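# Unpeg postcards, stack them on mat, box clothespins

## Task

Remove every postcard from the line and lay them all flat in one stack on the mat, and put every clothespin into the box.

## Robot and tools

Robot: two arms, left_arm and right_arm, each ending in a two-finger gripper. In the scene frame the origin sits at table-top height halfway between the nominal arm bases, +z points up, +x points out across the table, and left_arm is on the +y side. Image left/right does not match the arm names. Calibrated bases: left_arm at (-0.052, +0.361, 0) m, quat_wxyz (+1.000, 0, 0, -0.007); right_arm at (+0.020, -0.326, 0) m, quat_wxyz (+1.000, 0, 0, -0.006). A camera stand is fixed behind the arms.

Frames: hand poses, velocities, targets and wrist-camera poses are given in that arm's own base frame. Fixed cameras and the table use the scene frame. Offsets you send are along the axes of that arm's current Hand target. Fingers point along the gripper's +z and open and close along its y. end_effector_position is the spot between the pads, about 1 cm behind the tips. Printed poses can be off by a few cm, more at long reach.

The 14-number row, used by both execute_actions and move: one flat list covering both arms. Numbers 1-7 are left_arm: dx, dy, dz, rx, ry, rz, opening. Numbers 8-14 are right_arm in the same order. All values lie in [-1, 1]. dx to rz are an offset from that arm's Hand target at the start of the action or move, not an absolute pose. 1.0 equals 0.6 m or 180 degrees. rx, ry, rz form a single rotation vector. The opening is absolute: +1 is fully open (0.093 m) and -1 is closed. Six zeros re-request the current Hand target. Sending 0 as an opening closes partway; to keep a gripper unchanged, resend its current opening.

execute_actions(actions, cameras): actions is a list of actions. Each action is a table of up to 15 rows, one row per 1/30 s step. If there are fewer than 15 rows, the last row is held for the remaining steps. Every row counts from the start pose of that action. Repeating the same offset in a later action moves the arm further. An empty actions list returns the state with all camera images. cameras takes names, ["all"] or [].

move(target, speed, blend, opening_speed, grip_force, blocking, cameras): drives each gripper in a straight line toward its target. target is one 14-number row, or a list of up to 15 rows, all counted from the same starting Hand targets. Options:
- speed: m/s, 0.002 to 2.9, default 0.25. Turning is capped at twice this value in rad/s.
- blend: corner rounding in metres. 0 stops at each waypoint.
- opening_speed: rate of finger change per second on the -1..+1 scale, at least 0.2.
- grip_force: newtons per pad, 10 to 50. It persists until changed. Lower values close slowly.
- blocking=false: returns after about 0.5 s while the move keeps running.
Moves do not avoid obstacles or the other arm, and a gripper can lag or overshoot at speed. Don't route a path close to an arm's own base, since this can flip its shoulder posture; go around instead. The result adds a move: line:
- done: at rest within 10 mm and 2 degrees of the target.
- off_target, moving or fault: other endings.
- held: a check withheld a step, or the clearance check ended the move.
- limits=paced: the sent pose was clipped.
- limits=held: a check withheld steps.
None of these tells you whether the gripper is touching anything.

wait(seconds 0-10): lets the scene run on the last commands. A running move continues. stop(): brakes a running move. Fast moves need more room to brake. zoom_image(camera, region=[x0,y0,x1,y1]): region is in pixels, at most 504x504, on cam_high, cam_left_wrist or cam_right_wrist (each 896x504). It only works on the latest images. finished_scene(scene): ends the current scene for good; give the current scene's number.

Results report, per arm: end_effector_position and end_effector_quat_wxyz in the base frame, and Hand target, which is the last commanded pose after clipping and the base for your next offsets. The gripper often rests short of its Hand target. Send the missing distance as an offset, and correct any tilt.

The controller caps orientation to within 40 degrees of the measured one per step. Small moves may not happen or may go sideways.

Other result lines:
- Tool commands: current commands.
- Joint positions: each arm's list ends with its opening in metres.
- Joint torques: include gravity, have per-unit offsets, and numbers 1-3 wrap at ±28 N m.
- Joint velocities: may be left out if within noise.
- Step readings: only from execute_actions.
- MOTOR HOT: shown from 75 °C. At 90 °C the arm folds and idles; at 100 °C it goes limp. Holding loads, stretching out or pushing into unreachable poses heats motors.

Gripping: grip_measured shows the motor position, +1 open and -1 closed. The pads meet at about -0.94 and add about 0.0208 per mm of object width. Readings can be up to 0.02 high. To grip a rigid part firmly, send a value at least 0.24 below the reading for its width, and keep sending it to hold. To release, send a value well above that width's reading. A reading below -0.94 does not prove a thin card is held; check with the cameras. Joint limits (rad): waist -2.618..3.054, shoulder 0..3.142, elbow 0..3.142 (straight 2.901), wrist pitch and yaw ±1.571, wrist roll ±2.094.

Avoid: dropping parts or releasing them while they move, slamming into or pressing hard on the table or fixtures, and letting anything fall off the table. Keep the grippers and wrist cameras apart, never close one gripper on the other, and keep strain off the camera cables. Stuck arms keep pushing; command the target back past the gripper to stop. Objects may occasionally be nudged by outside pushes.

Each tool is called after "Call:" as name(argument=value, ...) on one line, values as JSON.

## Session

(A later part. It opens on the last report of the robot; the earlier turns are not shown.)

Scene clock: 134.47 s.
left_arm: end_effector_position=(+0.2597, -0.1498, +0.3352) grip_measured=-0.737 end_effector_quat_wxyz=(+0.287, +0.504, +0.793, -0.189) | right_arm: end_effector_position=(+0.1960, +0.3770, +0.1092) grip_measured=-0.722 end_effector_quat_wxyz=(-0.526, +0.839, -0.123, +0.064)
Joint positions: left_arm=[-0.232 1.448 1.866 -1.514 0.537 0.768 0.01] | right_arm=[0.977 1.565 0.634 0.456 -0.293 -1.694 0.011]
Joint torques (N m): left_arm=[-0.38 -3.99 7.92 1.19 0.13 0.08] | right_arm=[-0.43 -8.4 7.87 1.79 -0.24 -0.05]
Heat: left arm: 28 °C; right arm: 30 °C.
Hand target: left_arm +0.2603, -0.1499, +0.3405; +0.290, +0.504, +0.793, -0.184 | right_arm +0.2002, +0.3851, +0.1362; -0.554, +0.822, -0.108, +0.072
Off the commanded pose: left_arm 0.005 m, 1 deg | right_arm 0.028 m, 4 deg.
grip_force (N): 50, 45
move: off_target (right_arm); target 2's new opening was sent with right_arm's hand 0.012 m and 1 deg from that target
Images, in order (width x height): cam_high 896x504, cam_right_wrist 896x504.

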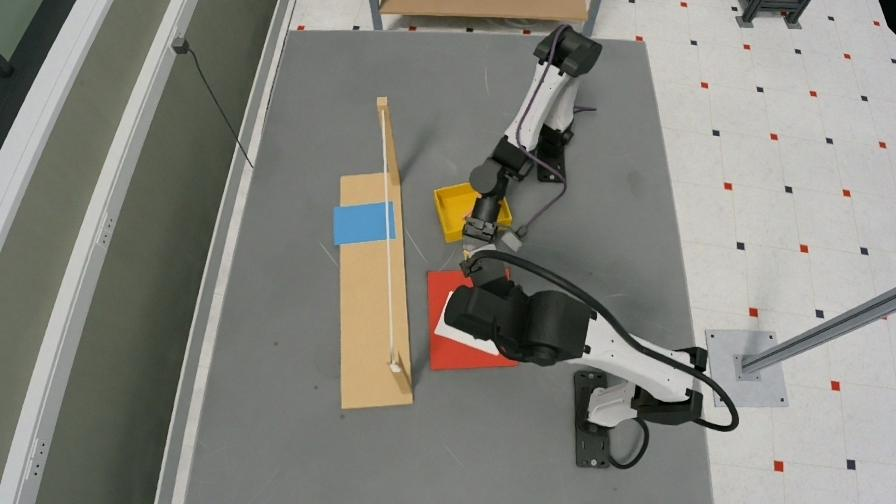

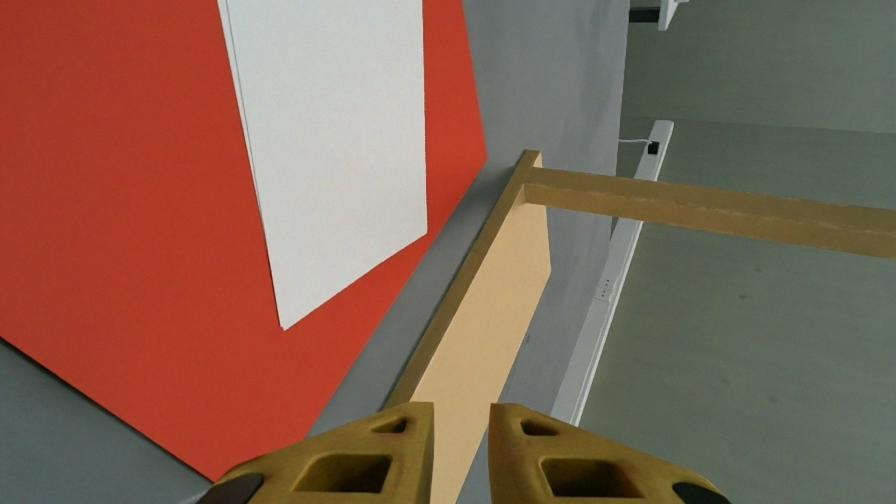

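Call:
move(target=[[0,0,0,0,0,0,-1,0.2699,0.033,-0.588,0.2469,0.0585,0.5141,-0.72],[-0.2387,-0.2522,0.4625,0,0,0,-1,0.2699,0.033,-0.588,0.2469,0.0585,0.5141,-0.72],[-0.078,-0.2522,0.654,0,0,0,-1,0.2699,0.033,-0.588,0.2469,0.0585,0.5141,-0.72],[-0.078,-0.2522,0.654,0,0,0,-0.15,0.2699,0.033,-0.588,0.2469,0.0585,0.5141,-0.72],[-0.2387,-0.2522,0.4625,0,0,0,-0.15,0.2699,0.033,-0.588,0.2469,0.0585,0.5141,-0.72]], speed=[0.35,0.3,0.2,0.2,0.25], opening_speed=0.8, blend=[0.03,0.02,0,0,0], cameras=["all"])

Scene clock: 153.73 s.
left_arm: end_effector_position=(+0.2412, -0.4749, +0.2028) grip_measured=-0.153 end_effector_quat_wxyz=(+0.272, +0.512, +0.794, -0.181) | right_arm: end_effector_position=(+0.2689, +0.0218, +0.2350) grip_measured=-0.721 end_effector_quat_wxyz=(+0.651, -0.224, +0.678, +0.255)
Joint positions: left_arm=[-1.087 2.02 1.947 -0.834 0.045 0.043 0.038] | right_arm=[-0.552 0.859 0.338 0.454 -1.244 -0.01 0.011]
Joint torques (N m): left_arm=[0.36 -11.77 9.69 1.63 -0.2 0.08] | right_arm=[-0.75 -0.9 8.46 1.75 -0.06 -0.02]
Heat: left arm: 28 °C; right arm: 27 °C.
Hand target: left_arm +0.2458, -0.4753, +0.2205; +0.290, +0.504, +0.793, -0.184 | right_arm +0.2706, +0.0201, +0.2501; +0.664, -0.242, +0.665, +0.242
Off the commanded pose: left_arm 0.018 m, 2 deg | right_arm 0.015 m, 3 deg.
grip_force (N): 50, 45
move: off_target (left_arm, right_arm)

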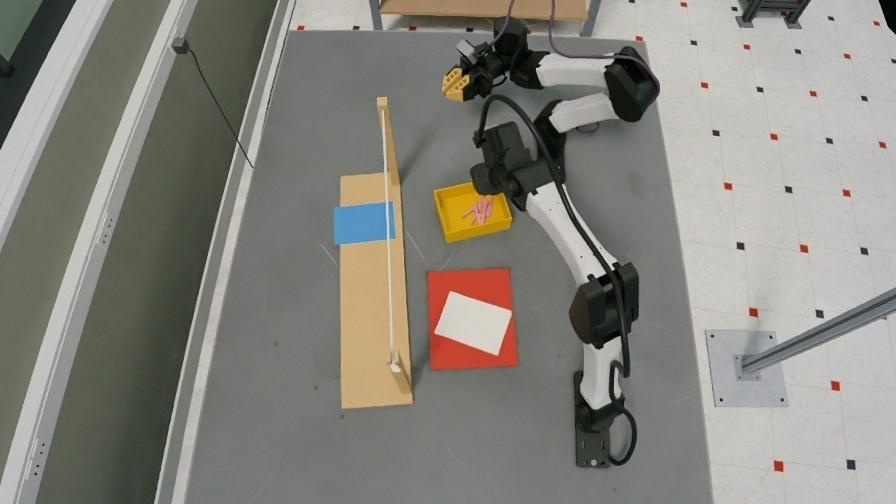

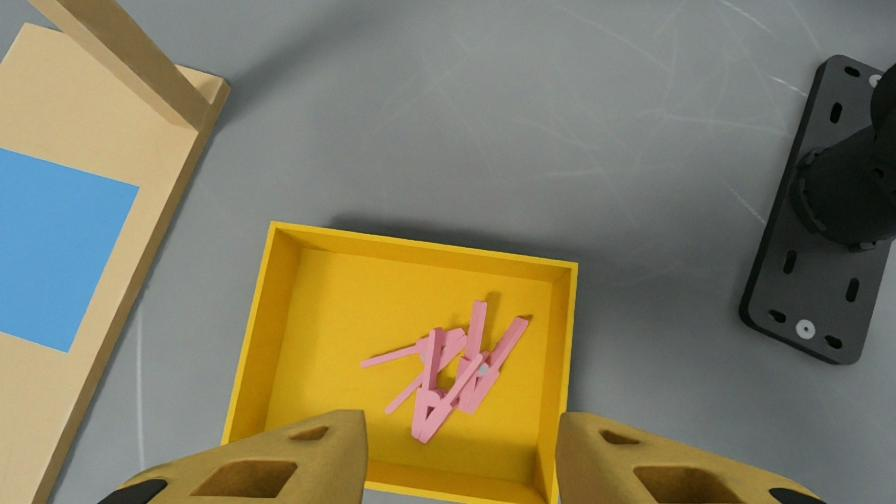

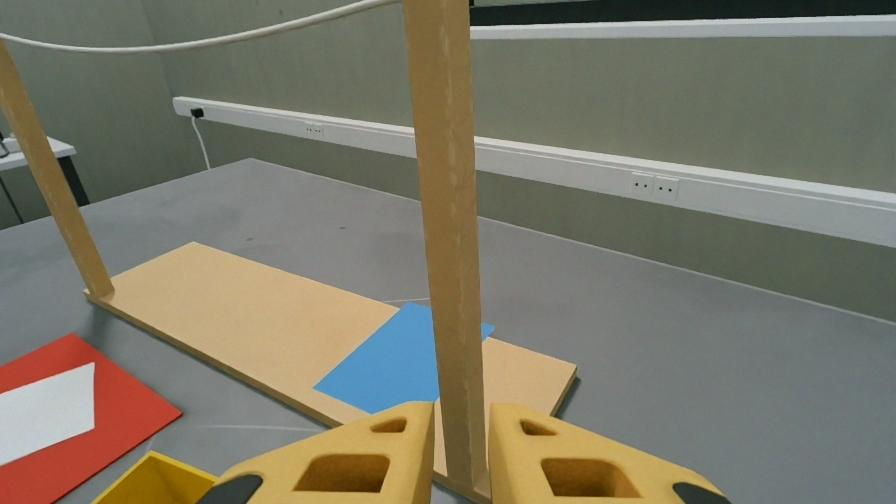

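Call:
move(target=[[0.0708,0.2125,0.1373,-0.0983,-0.0546,-0.0983,-1,0,0,0,0,0,0,-0.72],[0.0268,0.3867,0.24,-0.0983,-0.0546,-0.0983,-1,0,0,0,0,0,0,-0.72]], speed=[0.25,0.15], blend=[0.03,0], cameras=["cam_high","cam_left_wrist"])

Scene clock: 158.40 s.
left_arm: end_effector_position=(+0.4864, -0.4450, +0.0983) grip_measured=-0.970 end_effector_quat_wxyz=(+0.396, +0.306, +0.855, -0.139) | right_arm: end_effector_position=(+0.2689, +0.0218, +0.2350) grip_measured=-0.721 end_effector_quat_wxyz=(+0.651, -0.224, +0.678, +0.255)
Joint positions: left_arm=[-0.755 2.454 2.113 -0.365 -0.056 -0.043 0] | right_arm=[-0.552 0.859 0.338 0.454 -1.244 -0.01 0.011]
Joint torques (N m): left_arm=[0.28 -12.27 10.39 1.92 -0.01 0.17] | right_arm=[-0.77 -0.81 8.36 1.71 -0.11 0.01]
Heat: left arm: 29 °C; right arm: 27 °C.
Hand target: left_arm +0.4901, -0.4495, +0.1002; +0.398, +0.309, +0.852, -0.145 | right_arm +0.2706, +0.0201, +0.2501; +0.664, -0.242, +0.665, +0.242
Off the commanded pose: left_arm 0.006 m, 1 deg | right_arm 0.015 m, 3 deg.
grip_force (N): 50, 45
move: off_target (right_arm)
Images, in order (width x height): cam_high 896x504, cam_left_wrist 896x504.

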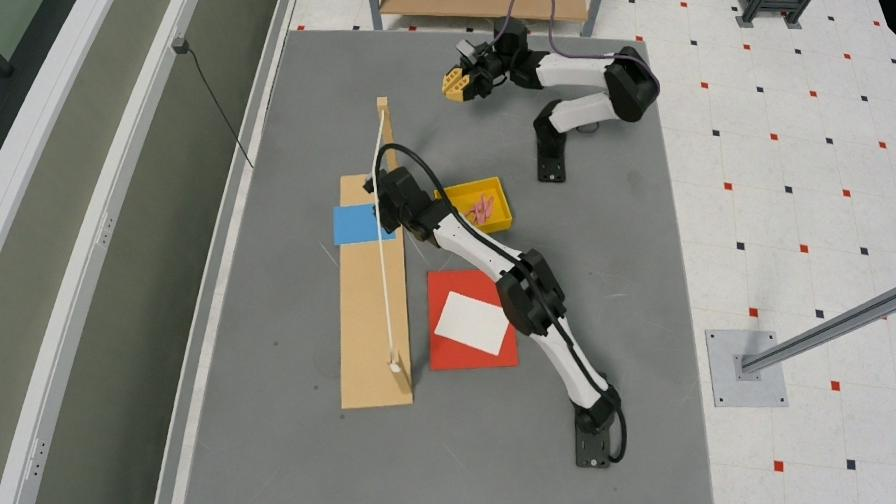

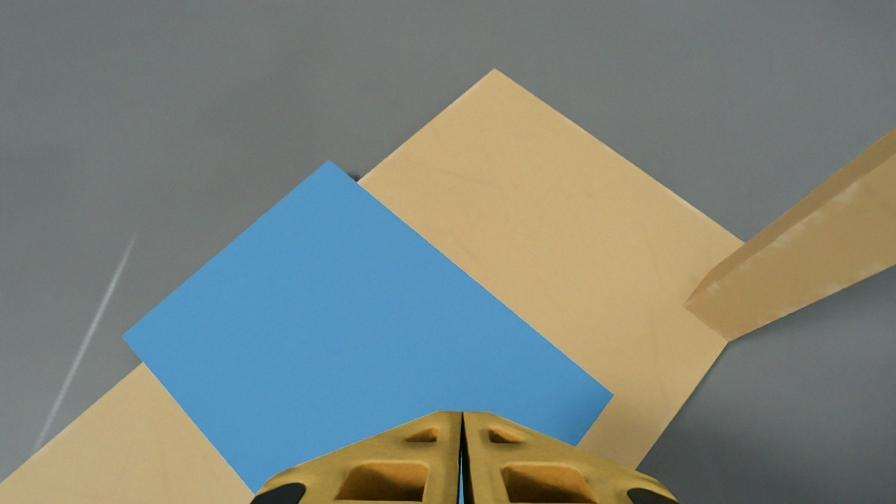

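Call:
move(target=[[0.0775,0.051,0.1105,0,0,0,-1,0,0,0,0,0,0,-0.72]], speed=[0.1], cameras=["cam_left_wrist"])

Scene clock: 160.77 s.
left_arm: end_effector_position=(+0.5200, -0.4368, +0.0271) grip_measured=-0.971 end_effector_quat_wxyz=(+0.394, +0.307, +0.855, -0.140) | right_arm: end_effector_position=(+0.2689, +0.0218, +0.2350) grip_measured=-0.721 end_effector_quat_wxyz=(+0.651, -0.224, +0.678, +0.255)
Joint positions: left_arm=[-0.701 2.626 2.149 -0.231 -0.011 -0.006 0] | right_arm=[-0.552 0.859 0.338 0.454 -1.244 -0.01 0.011]
Joint torques (N m): left_arm=[0.57 -12.15 9.69 2.14 0 0.2] | right_arm=[-0.65 -0.8 8.4 1.78 -0.15 -0.01]
Heat: left arm: 29 °C; right arm: 27 °C.
Hand target: left_arm +0.5258, -0.4397, +0.0219; +0.398, +0.309, +0.852, -0.145 | right_arm +0.2706, +0.0201, +0.2501; +0.664, -0.242, +0.665, +0.242
Off the commanded pose: left_arm 0.008 m, 1 deg | right_arm 0.015 m, 3 deg.
grip_force (N): 50, 45
move: off_target (right_arm)
Images, in order (width x height): cam_left_wrist 896x504.

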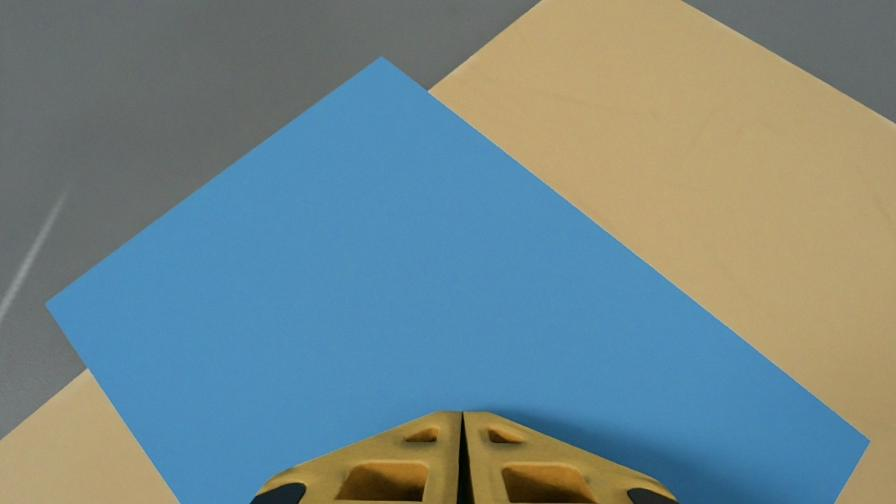

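Call:
move(target=[[0.0153,0,0.0129,0,0,0,-1,0,0,0,0,0,0,-0.72]], speed=[0.04], cameras=["cam_left_wrist"])

Scene clock: 161.80 s.
left_arm: end_effector_position=(+0.5239, -0.4401, +0.0268) grip_measured=-0.971 end_effector_quat_wxyz=(+0.406, +0.305, +0.849, -0.145) | right_arm: end_effector_position=(+0.2689, +0.0218, +0.2350) grip_measured=-0.721 end_effector_quat_wxyz=(+0.651, -0.224, +0.678, +0.255)
Joint positions: left_arm=[-0.701 2.637 2.149 -0.191 -0.011 -0.006 0] | right_arm=[-0.552 0.859 0.338 0.454 -1.244 -0.01 0.011]
Joint torques (N m): left_arm=[0.58 -11.84 8.17 2.1 0.01 0.17] | right_arm=[-0.72 -0.66 8.53 1.74 -0.11 0.02]
Heat: left arm: 29 °C; right arm: 27 °C.
Hand target: left_arm +0.5258, -0.4397, +0.0098; +0.398, +0.309, +0.852, -0.145 | right_arm +0.2706, +0.0201, +0.2501; +0.664, -0.242, +0.665, +0.242
Off the commanded pose: left_arm 0.017 m, 1 deg | right_arm 0.015 m, 3 deg.
grip_force (N): 50, 45
move: off_target (left_arm, right_arm)
Images, in order (width x height): cam_left_wrist 896x504.

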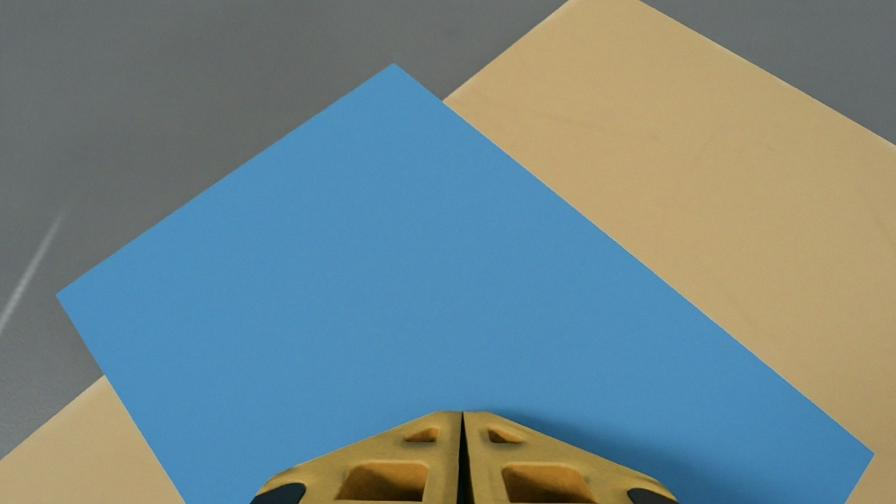

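Call:
move(target=[[0.0362,-0.0625,-0.0432,0,0,0,-1,0,0,0,0,0,0,-0.72]], speed=[0.05], cameras=["cam_left_wrist","cam_high"])

Scene clock: 163.47 s.
left_arm: end_effector_position=(+0.4960, -0.4493, +0.0245) grip_measured=-0.971 end_effector_quat_wxyz=(+0.433, +0.296, +0.838, -0.149) | right_arm: end_effector_position=(+0.2689, +0.0218, +0.2350) grip_measured=-0.721 end_effector_quat_wxyz=(+0.651, -0.224, +0.678, +0.255)
Joint positions: left_arm=[-0.753 2.548 1.918 0.01 -0.067 -0.038 0] | right_arm=[-0.552 0.859 0.338 0.454 -1.244 -0.01 0.011]
Joint torques (N m): left_arm=[-1.33 -15.76 4.05 1.39 -0.02 0.06] | right_arm=[-0.62 -0.62 8.58 1.68 -0.08 0.05]
Heat: left arm: 30 °C; right arm: 27 °C.
Hand target: left_arm +0.4759, -0.4467, +0.0098; +0.398, +0.309, +0.852, -0.145 | right_arm +0.2706, +0.0201, +0.2501; +0.664, -0.242, +0.665, +0.242
Off the commanded pose: left_arm 0.025 m, 5 deg | right_arm 0.015 m, 3 deg.
grip_force (N): 50, 45
move: off_target (left_arm, right_arm)
Images, in order (width x height): cam_high 896x504, cam_left_wrist 896x504.

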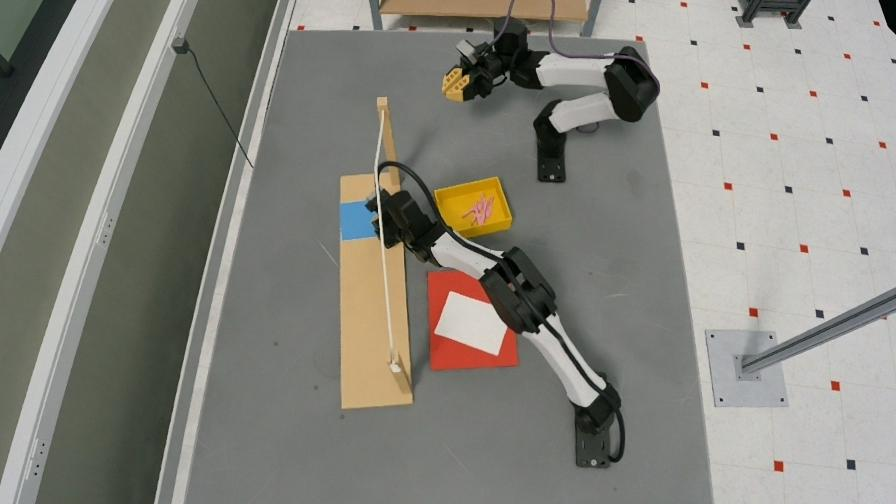

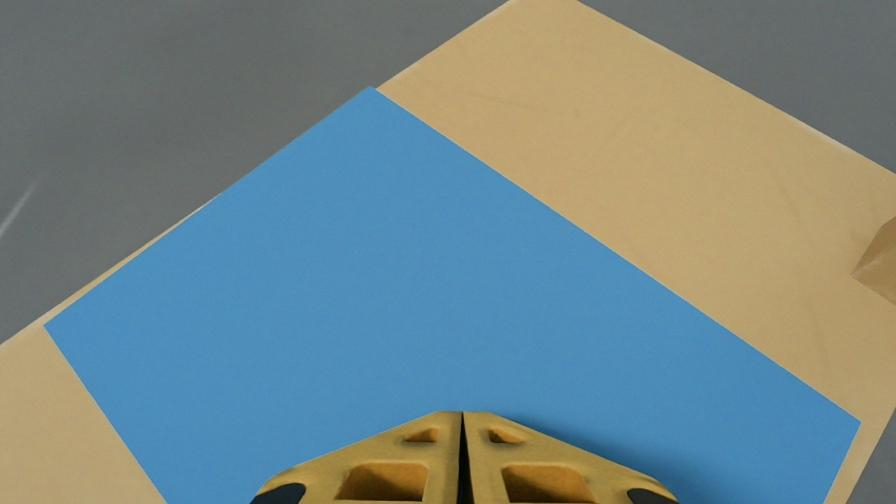

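Call:
move(target=[[0.0362,-0.0625,-0.0432,0,0,0,-1,0,0,0,0,0,0,-0.72]], speed=[0.05], cameras=["cam_left_wrist","cam_high"])

Scene clock: 165.20 s.
left_arm: end_effector_position=(+0.4452, -0.4582, +0.0240) grip_measured=-0.971 end_effector_quat_wxyz=(+0.432, +0.295, +0.839, -0.151) | right_arm: end_effector_position=(+0.2689, +0.0218, +0.2350) grip_measured=-0.721 end_effector_quat_wxyz=(+0.651, -0.224, +0.678, +0.255)
Joint positions: left_arm=[-0.834 2.437 1.705 0.105 -0.13 -0.091 0] | right_arm=[-0.552 0.859 0.338 0.454 -1.244 -0.01 0.011]
Joint torques (N m): left_arm=[-1.31 -14.91 3.88 1.4 -0.03 0.08] | right_arm=[-0.73 -0.75 8.5 1.74 -0.08 -0.02]
Heat: left arm: 31 °C; right arm: 27 °C.
Hand target: left_arm +0.4259, -0.4538, +0.0097; +0.398, +0.309, +0.852, -0.145 | right_arm +0.2706, +0.0201, +0.2501; +0.664, -0.242, +0.665, +0.242
Off the commanded pose: left_arm 0.024 m, 4 deg | right_arm 0.015 m, 3 deg.
grip_force (N): 50, 45
move: off_target (left_arm, right_arm)
Images, in order (width x height): cam_high 896x504, cam_left_wrist 896x504.

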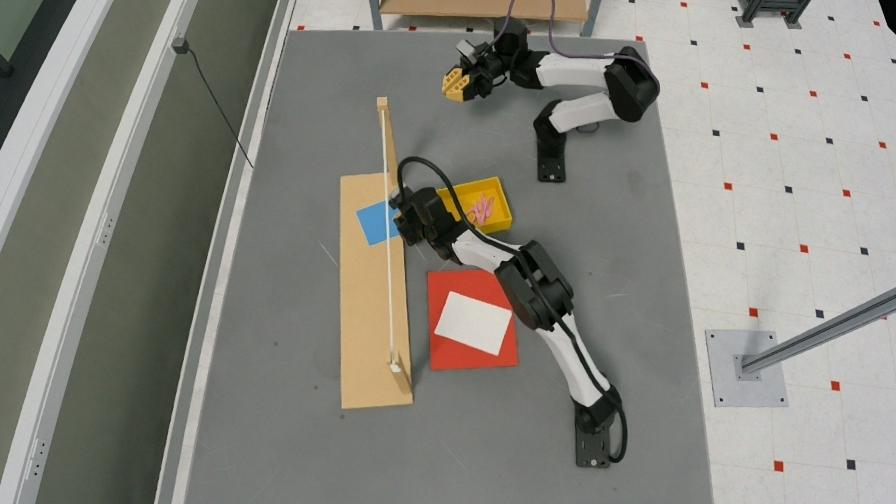

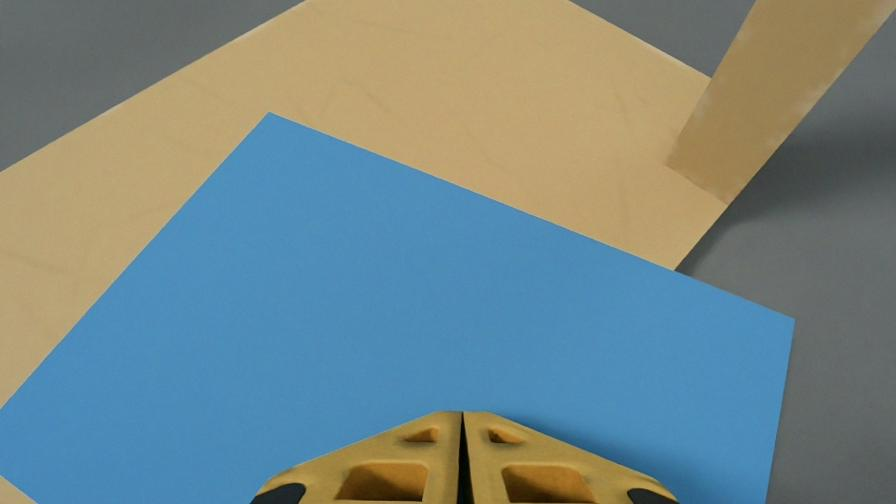

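Call:
move(target=[[-0.0443,0.015,0.001,0,0,0,-1,0,0,0,0,0,0,-0.72],[-0.1082,0.015,-0.0525,0,0,0,-1,0,0,0,0,0,0,-0.72],[-0.0682,0.0147,-0.1527,-0.0005,0.139,-0.3881,-0.4,0,0,0,0,0,0,-0.72]], speed=[0.06,0.15,0.3], cameras=["cam_left_wrist","cam_high"])

Scene clock: 174.03 s.
left_arm: end_effector_position=(+0.3905, -0.4137, +0.0568) grip_measured=-0.403 end_effector_quat_wxyz=(+0.044, -0.210, +0.946, -0.244) | right_arm: end_effector_position=(+0.2689, +0.0218, +0.2350) grip_measured=-0.721 end_effector_quat_wxyz=(+0.651, -0.224, +0.678, +0.255)
Joint positions: left_arm=[-0.757 2.374 2.029 -0.762 0.195 -1.239 0.026] | right_arm=[-0.552 0.859 0.338 0.454 -1.244 -0.01 0.011]
Joint torques (N m): left_arm=[0.54 -17.83 9.66 1.2 0.05 0.08] | right_arm=[-0.76 -0.64 8.5 1.7 -0.18 0.01]
Motor temperatures (°C): left_arm=[21 36 29 28 21 20 20] | right_arm=[19 24 27 27 21 21 19]
Heat: left arm: 36 °C; right arm: 27 °C.
Hand target: left_arm +0.3978, -0.4187, +0.1000; +0.062, -0.208, +0.936, -0.278 | right_arm +0.2706, +0.0201, +0.2501; +0.664, -0.242, +0.665, +0.242
Off the commanded pose: left_arm 0.044 m, 5 deg | right_arm 0.015 m, 3 deg.
grip_force (N): 50, 45
move: off_target (left_arm, right_arm); target 3's new opening was sent with left_arm's hand 0.044 m and 5 deg from that target
Images, in order (width x height): cam_high 896x504, cam_left_wrist 896x504.

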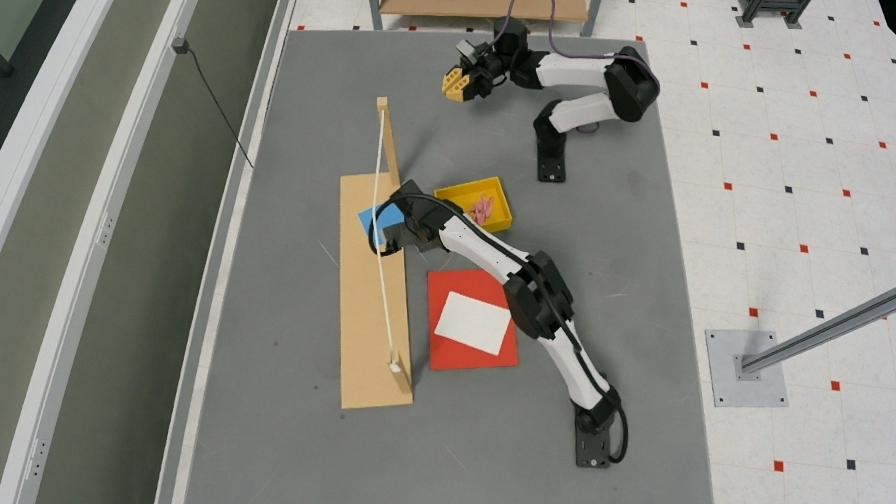

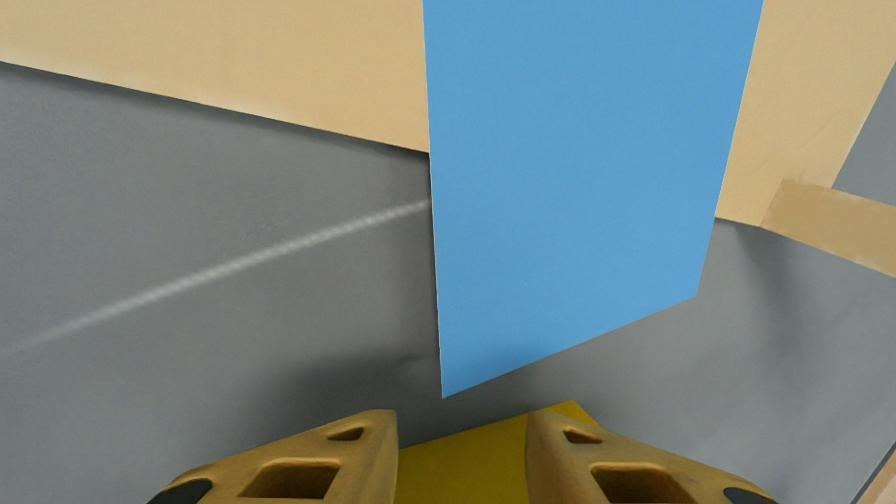

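Call:
move(target=[[0,0,0,0,0,0,-0.4,0,0,0,0,0,0,-0.72]], speed=[0.1])

Scene clock: 174.83 s.
left_arm: end_effector_position=(+0.3905, -0.4137, +0.0568) grip_measured=-0.403 end_effector_quat_wxyz=(+0.044, -0.210, +0.946, -0.244) | right_arm: end_effector_position=(+0.2689, +0.0218, +0.2350) grip_measured=-0.721 end_effector_quat_wxyz=(+0.651, -0.224, +0.678, +0.255)
Joint positions: left_arm=[-0.757 2.374 2.029 -0.762 0.195 -1.239 0.026] | right_arm=[-0.552 0.859 0.338 0.454 -1.244 -0.01 0.011]
Joint torques (N m): left_arm=[0.55 -17.81 9.66 1.21 0.04 0.08] | right_arm=[-0.7 -0.46 8.34 1.74 -0.13 -0.04]
Heat: left arm: 36 °C; right arm: 28 °C.
Hand target: left_arm +0.3978, -0.4187, +0.1000; +0.062, -0.208, +0.936, -0.278 | right_arm +0.2706, +0.0201, +0.2501; +0.664, -0.242, +0.665, +0.242
Off the commanded pose: left_arm 0.044 m, 5 deg | right_arm 0.015 m, 3 deg.
grip_force (N): 50, 45
move: off_target (left_arm, right_arm)

Call:
move(target=[[0.0132,0.0638,0.0578,0,0,0,-0.4,0,0,0,0,0,0,-0.72],[0.1053,0.128,-0.0235,0,0,0,-0.4,0,0,0,0,0,0,-0.72],[0.1053,0.0737,-0.1075,0,0,0.5,-0.4,0,0,0,0,0,0,-0.72],[0.1053,0.0737,-0.1075,0,0,1.0,-0.4,0,0,0,0,0,0,-0.72]], speed=[0.1,0.15,0.4,0.4], cameras=["cam_left_wrist","cam_high"])

Scene clock: 184.57 s.
left_arm: end_effector_position=(+0.3053, -0.3736, +0.0985) grip_measured=-0.403 end_effector_quat_wxyz=(+0.249, +0.943, +0.218, +0.047) | right_arm: end_effector_position=(+0.2689, +0.0218, +0.2350) grip_measured=-0.721 end_effector_quat_wxyz=(+0.651, -0.224, +0.678, +0.255)
Joint positions: left_arm=[-0.83 1.963 1.536 -0.655 0.159 1.817 0.026] | right_arm=[-0.552 0.859 0.338 0.454 -1.244 -0.01 0.011]
Joint torques (N m): left_arm=[-0.05 -13.56 9.68 1.24 0.05 0.19] | right_arm=[-0.62 -0.62 8.51 1.73 -0.11 0]
Heat: left arm: 38 °C; right arm: 28 °C.
Hand target: left_arm +0.3098, -0.3802, +0.1299; +0.278, +0.936, +0.208, +0.062 | right_arm +0.2706, +0.0201, +0.2501; +0.664, -0.242, +0.665, +0.242
Off the commanded pose: left_arm 0.032 m, 4 deg | right_arm 0.015 m, 3 deg.
grip_force (N): 50, 45
move: off_target (left_arm, right_arm)
Images, in order (width x height): cam_high 896x504, cam_left_wrist 896x504.

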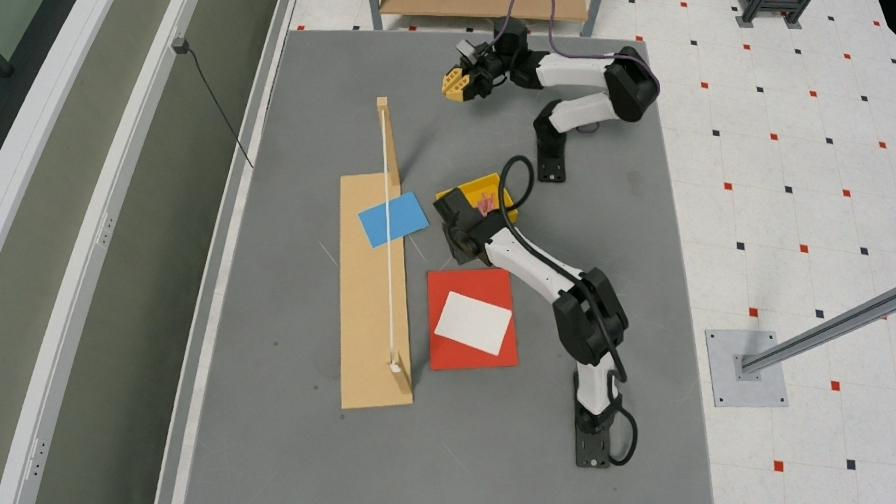

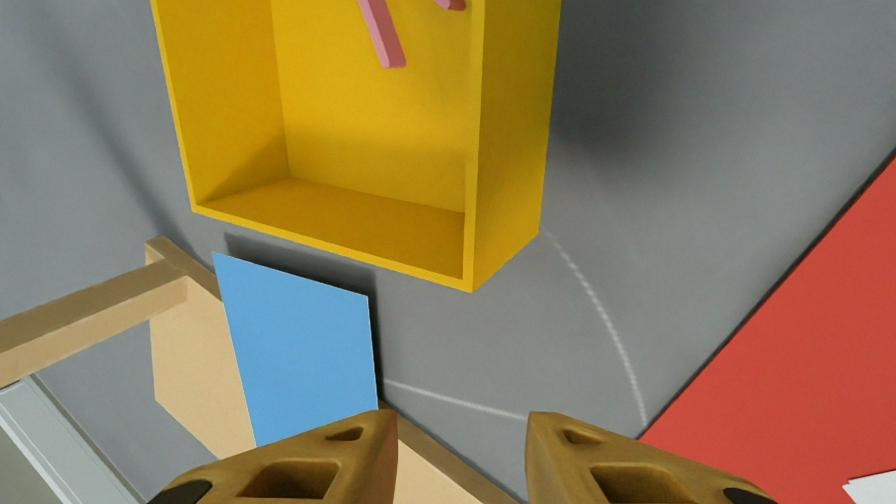

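Call:
move(target=[[-0.0045,0.0843,0.0347,-0.0306,-0.0306,-0.499,-0.3,0,0,0,0,0,0,-0.72]], speed=[0.4], cameras=["cam_left_wrist"])

Scene clock: 190.57 s.
left_arm: end_effector_position=(+0.3216, -0.4190, +0.1314) grip_measured=-0.303 end_effector_quat_wxyz=(+0.269, +0.509, +0.798, -0.182) | right_arm: end_effector_position=(+0.2689, +0.0218, +0.2350) grip_measured=-0.721 end_effector_quat_wxyz=(+0.651, -0.224, +0.678, +0.255)
Joint positions: left_arm=[-0.857 2.017 1.665 -0.581 0.185 0.216 0.031] | right_arm=[-0.552 0.859 0.338 0.454 -1.244 -0.01 0.011]
Joint torques (N m): left_arm=[-0.39 -9.32 10.07 1.96 -0.11 0.08] | right_arm=[-0.73 -0.73 8.39 1.69 -0.15 0.03]
Heat: left arm: 37 °C; right arm: 28 °C.
Hand target: left_arm +0.3303, -0.4299, +0.1400; +0.290, +0.505, +0.792, -0.183 | right_arm +0.2706, +0.0201, +0.2501; +0.664, -0.242, +0.665, +0.242
Off the commanded pose: left_arm 0.016 m, 3 deg | right_arm 0.015 m, 3 deg.
grip_force (N): 50, 45
move: off_target (left_arm, right_arm)
Images, in order (width x height): cam_left_wrist 896x504.

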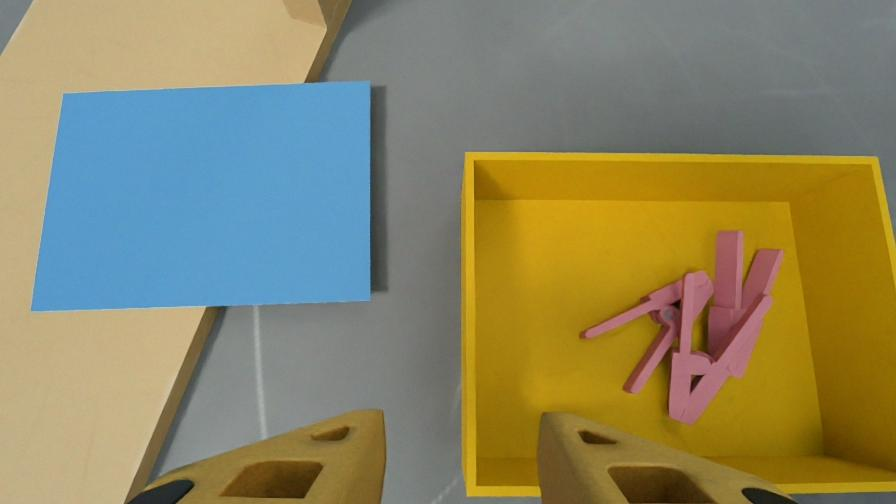

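Call:
move(target=[[0.0893,-0.012,0.1295,0,0,0,-0.3,0,0,0,0,0,0,-0.72]], speed=[0.15], cameras=["cam_left_wrist"])

Scene clock: 192.70 s.
left_arm: end_effector_position=(+0.3265, -0.4389, +0.0512) grip_measured=-0.303 end_effector_quat_wxyz=(+0.284, +0.507, +0.792, -0.186) | right_arm: end_effector_position=(+0.2689, +0.0218, +0.2350) grip_measured=-0.721 end_effector_quat_wxyz=(+0.651, -0.224, +0.678, +0.255)
Joint positions: left_arm=[-0.878 2.145 1.511 -0.262 0.172 0.2 0.031] | right_arm=[-0.552 0.859 0.338 0.454 -1.244 -0.01 0.011]
Joint torques (N m): left_arm=[-0.4 -10.55 5.96 2.01 -0.13 0.08] | right_arm=[-0.66 -0.83 8.54 1.75 -0.13 0.01]
Heat: left arm: 37 °C; right arm: 28 °C.
Hand target: left_arm +0.3276, -0.4412, +0.0460; +0.290, +0.505, +0.792, -0.184 | right_arm +0.2706, +0.0201, +0.2501; +0.664, -0.242, +0.665, +0.242
Off the commanded pose: left_arm 0.006 m, 1 deg | right_arm 0.015 m, 3 deg.
grip_force (N): 50, 45
move: off_target (right_arm)
Images, in order (width x height): cam_left_wrist 896x504.

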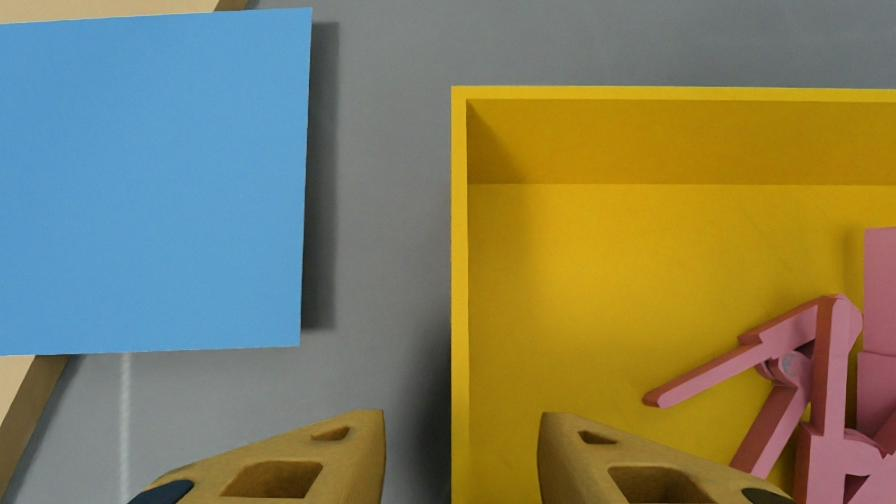

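Call:
move(target=[[0.0214,0,0.0255,0,0,0,-0.3,0,0,0,0,0,0,-0.72],[0.0214,0,0.0255,0,0,0,-0.8,0,0,0,0,0,0,-0.72],[0.0646,-0.1208,-0.0107,0,0,0,-0.8,0,0,0,0,0,0,-0.72],[0.0646,-0.1208,-0.0107,0,0,0,-0.3,0,0,0,0,0,0,-0.72],[-0.064,-0.1208,-0.1639,0,0,0,-0.3,0,0,0,0,0,0,-0.72]], speed=[0.1,0.1,0.1,0.1,0.2], opening_speed=0.8, cameras=["cam_left_wrist","cam_high"])

Scene clock: 205.40 s.
left_arm: end_effector_position=(+0.2460, -0.4364, +0.1244) grip_measured=-0.303 end_effector_quat_wxyz=(+0.269, +0.507, +0.800, -0.177) | right_arm: end_effector_position=(+0.2689, +0.0218, +0.2350) grip_measured=-0.721 end_effector_quat_wxyz=(+0.651, -0.224, +0.678, +0.255)
Joint positions: left_arm=[-1.034 1.902 1.476 -0.492 0.068 0.072 0.031] | right_arm=[-0.552 0.859 0.338 0.454 -1.244 -0.01 0.011]
Joint torques (N m): left_arm=[-0.46 -12 9.18 1.66 -0.14 0.13] | right_arm=[-0.79 -0.54 8.43 1.7 -0.11 0.02]
Heat: left arm: 37 °C; right arm: 28 °C.
Hand target: left_arm +0.2475, -0.4411, +0.1459; +0.290, +0.504, +0.792, -0.184 | right_arm +0.2706, +0.0201, +0.2501; +0.664, -0.242, +0.665, +0.242
Off the commanded pose: left_arm 0.022 m, 3 deg | right_arm 0.015 m, 3 deg.
grip_force (N): 50, 45
move: off_target (left_arm, right_arm); target 2's new opening was sent with left_arm's hand 0.014 m and 1 deg from that target; target 4's new opening was sent with left_arm's hand 0.020 m and 3 deg from that target
Images, in order (width x height): cam_high 896x504, cam_left_wrist 896x504.

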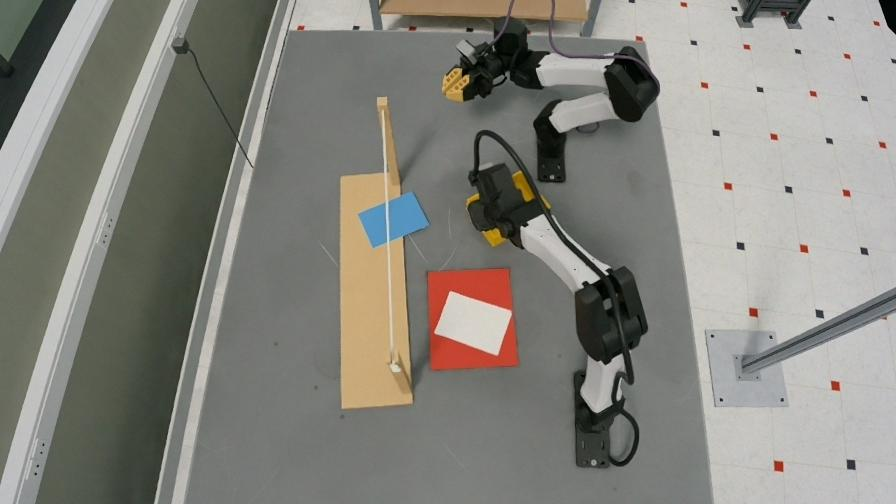

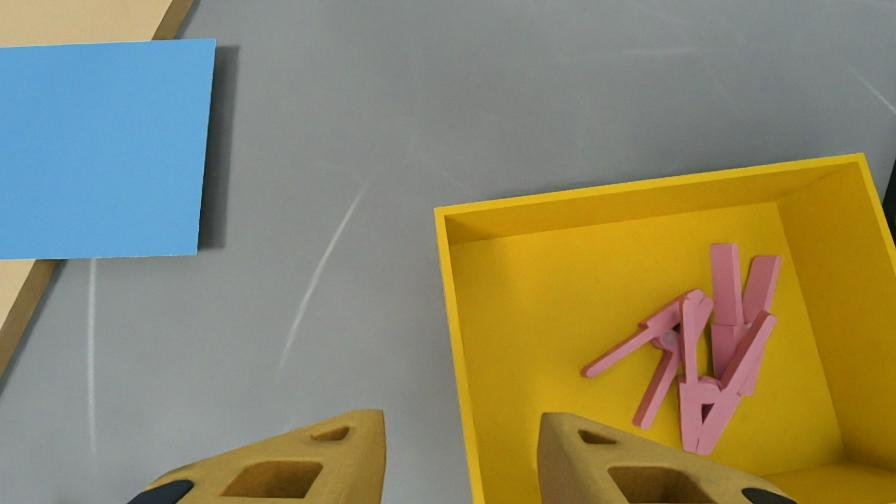

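Call:
move(target=[[0.0197,0.2482,0.0945,0.0306,0.0306,0.499,-0.4,0,0,0,0,0,0,-0.72]], speed=[0.4], cameras=["cam_left_wrist","cam_high"])

Scene clock: 208.80 s.
left_arm: end_effector_position=(+0.3923, -0.3975, +0.0932) grip_measured=-0.397 end_effector_quat_wxyz=(+0.272, +0.935, +0.215, +0.069) | right_arm: end_effector_position=(+0.2689, +0.0218, +0.2350) grip_measured=-0.721 end_effector_quat_wxyz=(+0.651, -0.224, +0.678, +0.255)
Joint positions: left_arm=[-0.734 2.239 1.911 -0.704 0.192 1.902 0.026] | right_arm=[-0.552 0.859 0.338 0.454 -1.244 -0.01 0.011]
Joint torques (N m): left_arm=[0.18 -10.63 9.74 1.24 0.23 0.18] | right_arm=[-0.79 -0.66 8.38 1.67 -0.14 -0.01]
Heat: left arm: 37 °C; right arm: 28 °C.
Hand target: left_arm +0.3941, -0.4029, +0.0950; +0.278, +0.936, +0.208, +0.062 | right_arm +0.2706, +0.0201, +0.2501; +0.664, -0.242, +0.665, +0.242
Off the commanded pose: left_arm 0.006 m, 1 deg | right_arm 0.015 m, 3 deg.
grip_force (N): 50, 45
move: off_target (right_arm)
Images, in order (width x height): cam_high 896x504, cam_left_wrist 896x504.

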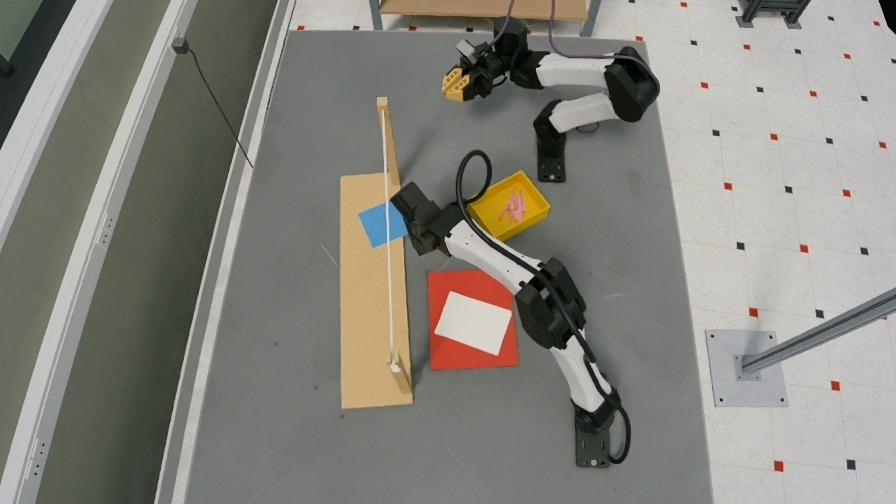

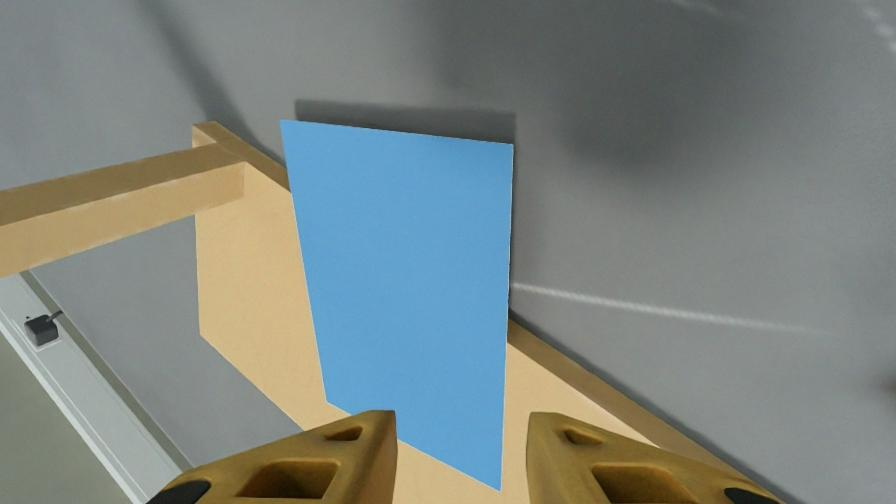

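Call:
move(target=[[0.0013,-0.0323,0.114,0,0,0,-0.4,0,0,0,0,0,0,-0.72]], speed=[0.12], cameras=["cam_left_wrist"])

Scene clock: 211.17 s.
left_arm: end_effector_position=(+0.4043, -0.4155, +0.0310) grip_measured=-0.397 end_effector_quat_wxyz=(+0.270, +0.937, +0.211, +0.066) | right_arm: end_effector_position=(+0.2689, +0.0218, +0.2350) grip_measured=-0.721 end_effector_quat_wxyz=(+0.651, -0.224, +0.678, +0.255)
Joint positions: left_arm=[-0.743 2.383 1.911 -0.565 0.192 1.903 0.026] | right_arm=[-0.552 0.859 0.338 0.454 -1.244 -0.01 0.011]
Joint torques (N m): left_arm=[-0.39 -11.86 6.98 1.65 0.16 0.06] | right_arm=[-0.68 -0.62 8.4 1.68 -0.12 -0.03]
Heat: left arm: 37 °C; right arm: 28 °C.
Hand target: left_arm +0.4038, -0.4217, +0.0273; +0.278, +0.936, +0.208, +0.062 | right_arm +0.2706, +0.0201, +0.2501; +0.664, -0.242, +0.665, +0.242
Off the commanded pose: left_arm 0.007 m, 1 deg | right_arm 0.015 m, 3 deg.
grip_force (N): 50, 45
move: off_target (right_arm)
Images, in order (width x height): cam_left_wrist 896x504.

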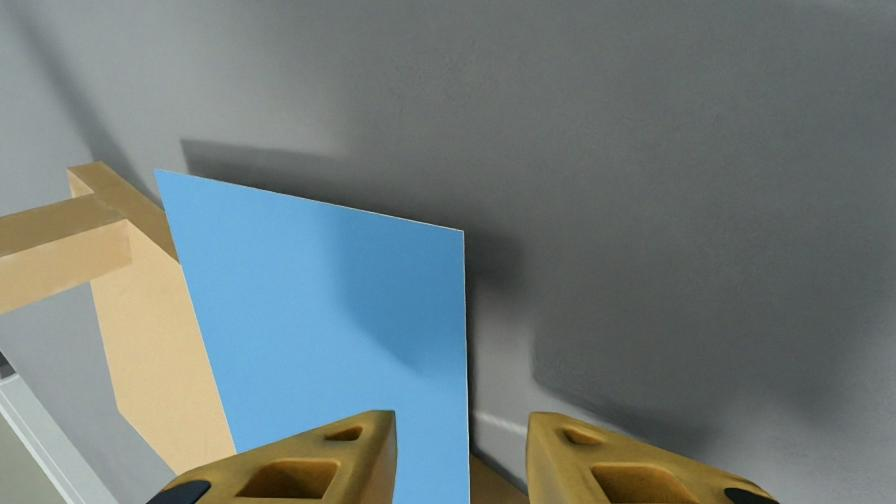

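Call:
move(target=[[-0.0085,-0.0102,0.016,0,0,0,-0.4,0,0,0,0,0,0,-0.72]], speed=[0.05], cameras=["cam_left_wrist"])

Scene clock: 212.63 s.
left_arm: end_effector_position=(+0.4030, -0.4215, +0.0286) grip_measured=-0.397 end_effector_quat_wxyz=(+0.280, +0.935, +0.208, +0.070) | right_arm: end_effector_position=(+0.2689, +0.0218, +0.2350) grip_measured=-0.721 end_effector_quat_wxyz=(+0.651, -0.224, +0.678, +0.255)
Joint positions: left_arm=[-0.753 2.383 1.89 -0.521 0.192 1.897 0.026] | right_arm=[-0.552 0.859 0.338 0.454 -1.244 -0.01 0.011]
Joint torques (N m): left_arm=[-0.43 -11.47 5.55 1.7 0.11 0.04] | right_arm=[-0.73 -0.72 8.42 1.75 -0.06 0.03]
Heat: left arm: 37 °C; right arm: 29 °C.
Hand target: left_arm +0.3993, -0.4239, +0.0159; +0.278, +0.936, +0.208, +0.062 | right_arm +0.2706, +0.0201, +0.2501; +0.664, -0.242, +0.665, +0.242
Off the commanded pose: left_arm 0.014 m, 1 deg | right_arm 0.015 m, 3 deg.
grip_force (N): 50, 45
move: off_target (left_arm, right_arm)
Images, in order (width x height): cam_left_wrist 896x504.

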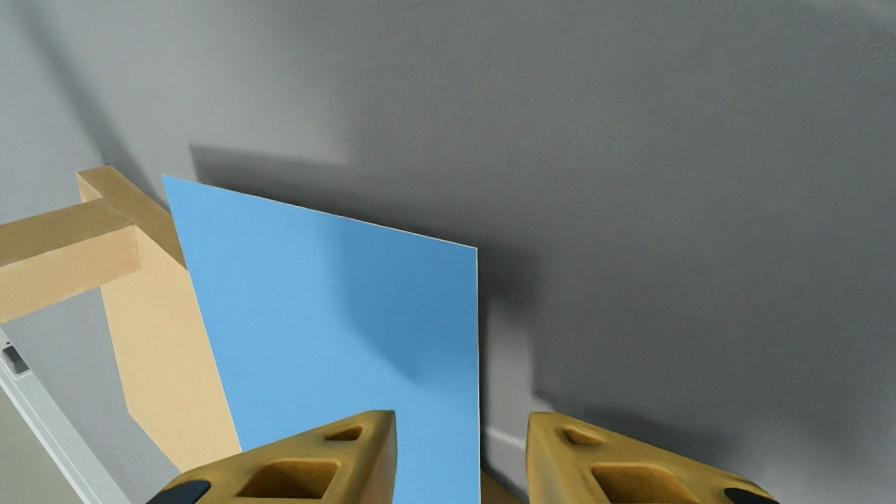

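Call:
move(target=[[0,-0.0091,0.014,0,0,0,-0.4,0,0,0,0,0,0,-0.72]], speed=[0.05], cameras=["cam_left_wrist"])

Scene clock: 213.83 s.
left_arm: end_effector_position=(+0.4032, -0.4217, +0.0193) grip_measured=-0.397 end_effector_quat_wxyz=(+0.280, +0.935, +0.207, +0.071) | right_arm: end_effector_position=(+0.2689, +0.0218, +0.2350) grip_measured=-0.721 end_effector_quat_wxyz=(+0.651, -0.224, +0.678, +0.255)
Joint positions: left_arm=[-0.753 2.395 1.872 -0.49 0.192 1.897 0.026] | right_arm=[-0.552 0.859 0.338 0.454 -1.244 -0.01 0.011]
Joint torques (N m): left_arm=[-0.39 -11.4 5.52 1.69 0.12 0.04] | right_arm=[-0.77 -0.5 8.57 1.75 -0.12 0.04]
Heat: left arm: 37 °C; right arm: 29 °C.
Hand target: left_arm +0.3993, -0.4239, +0.0057; +0.278, +0.936, +0.208, +0.062 | right_arm +0.2706, +0.0201, +0.2501; +0.664, -0.242, +0.665, +0.242
Off the commanded pose: left_arm 0.014 m, 1 deg | right_arm 0.015 m, 3 deg.
grip_force (N): 50, 45
move: off_target (left_arm, right_arm)
Images, in order (width x height): cam_left_wrist 896x504.

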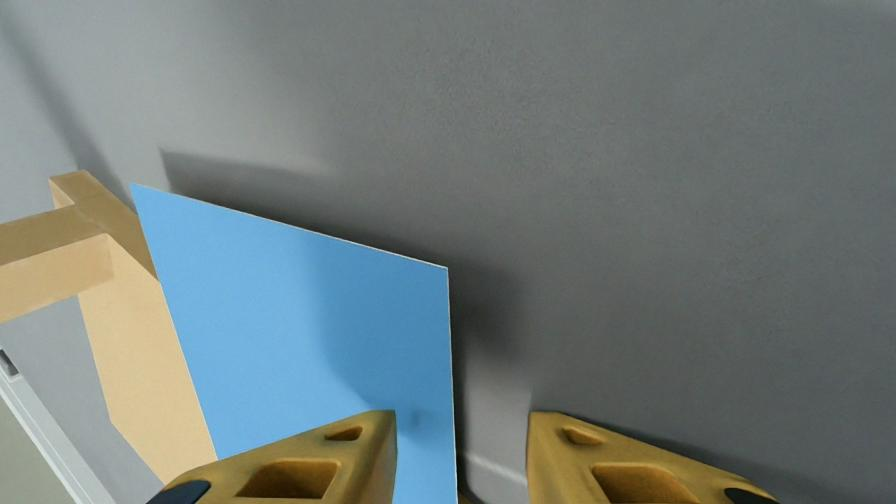

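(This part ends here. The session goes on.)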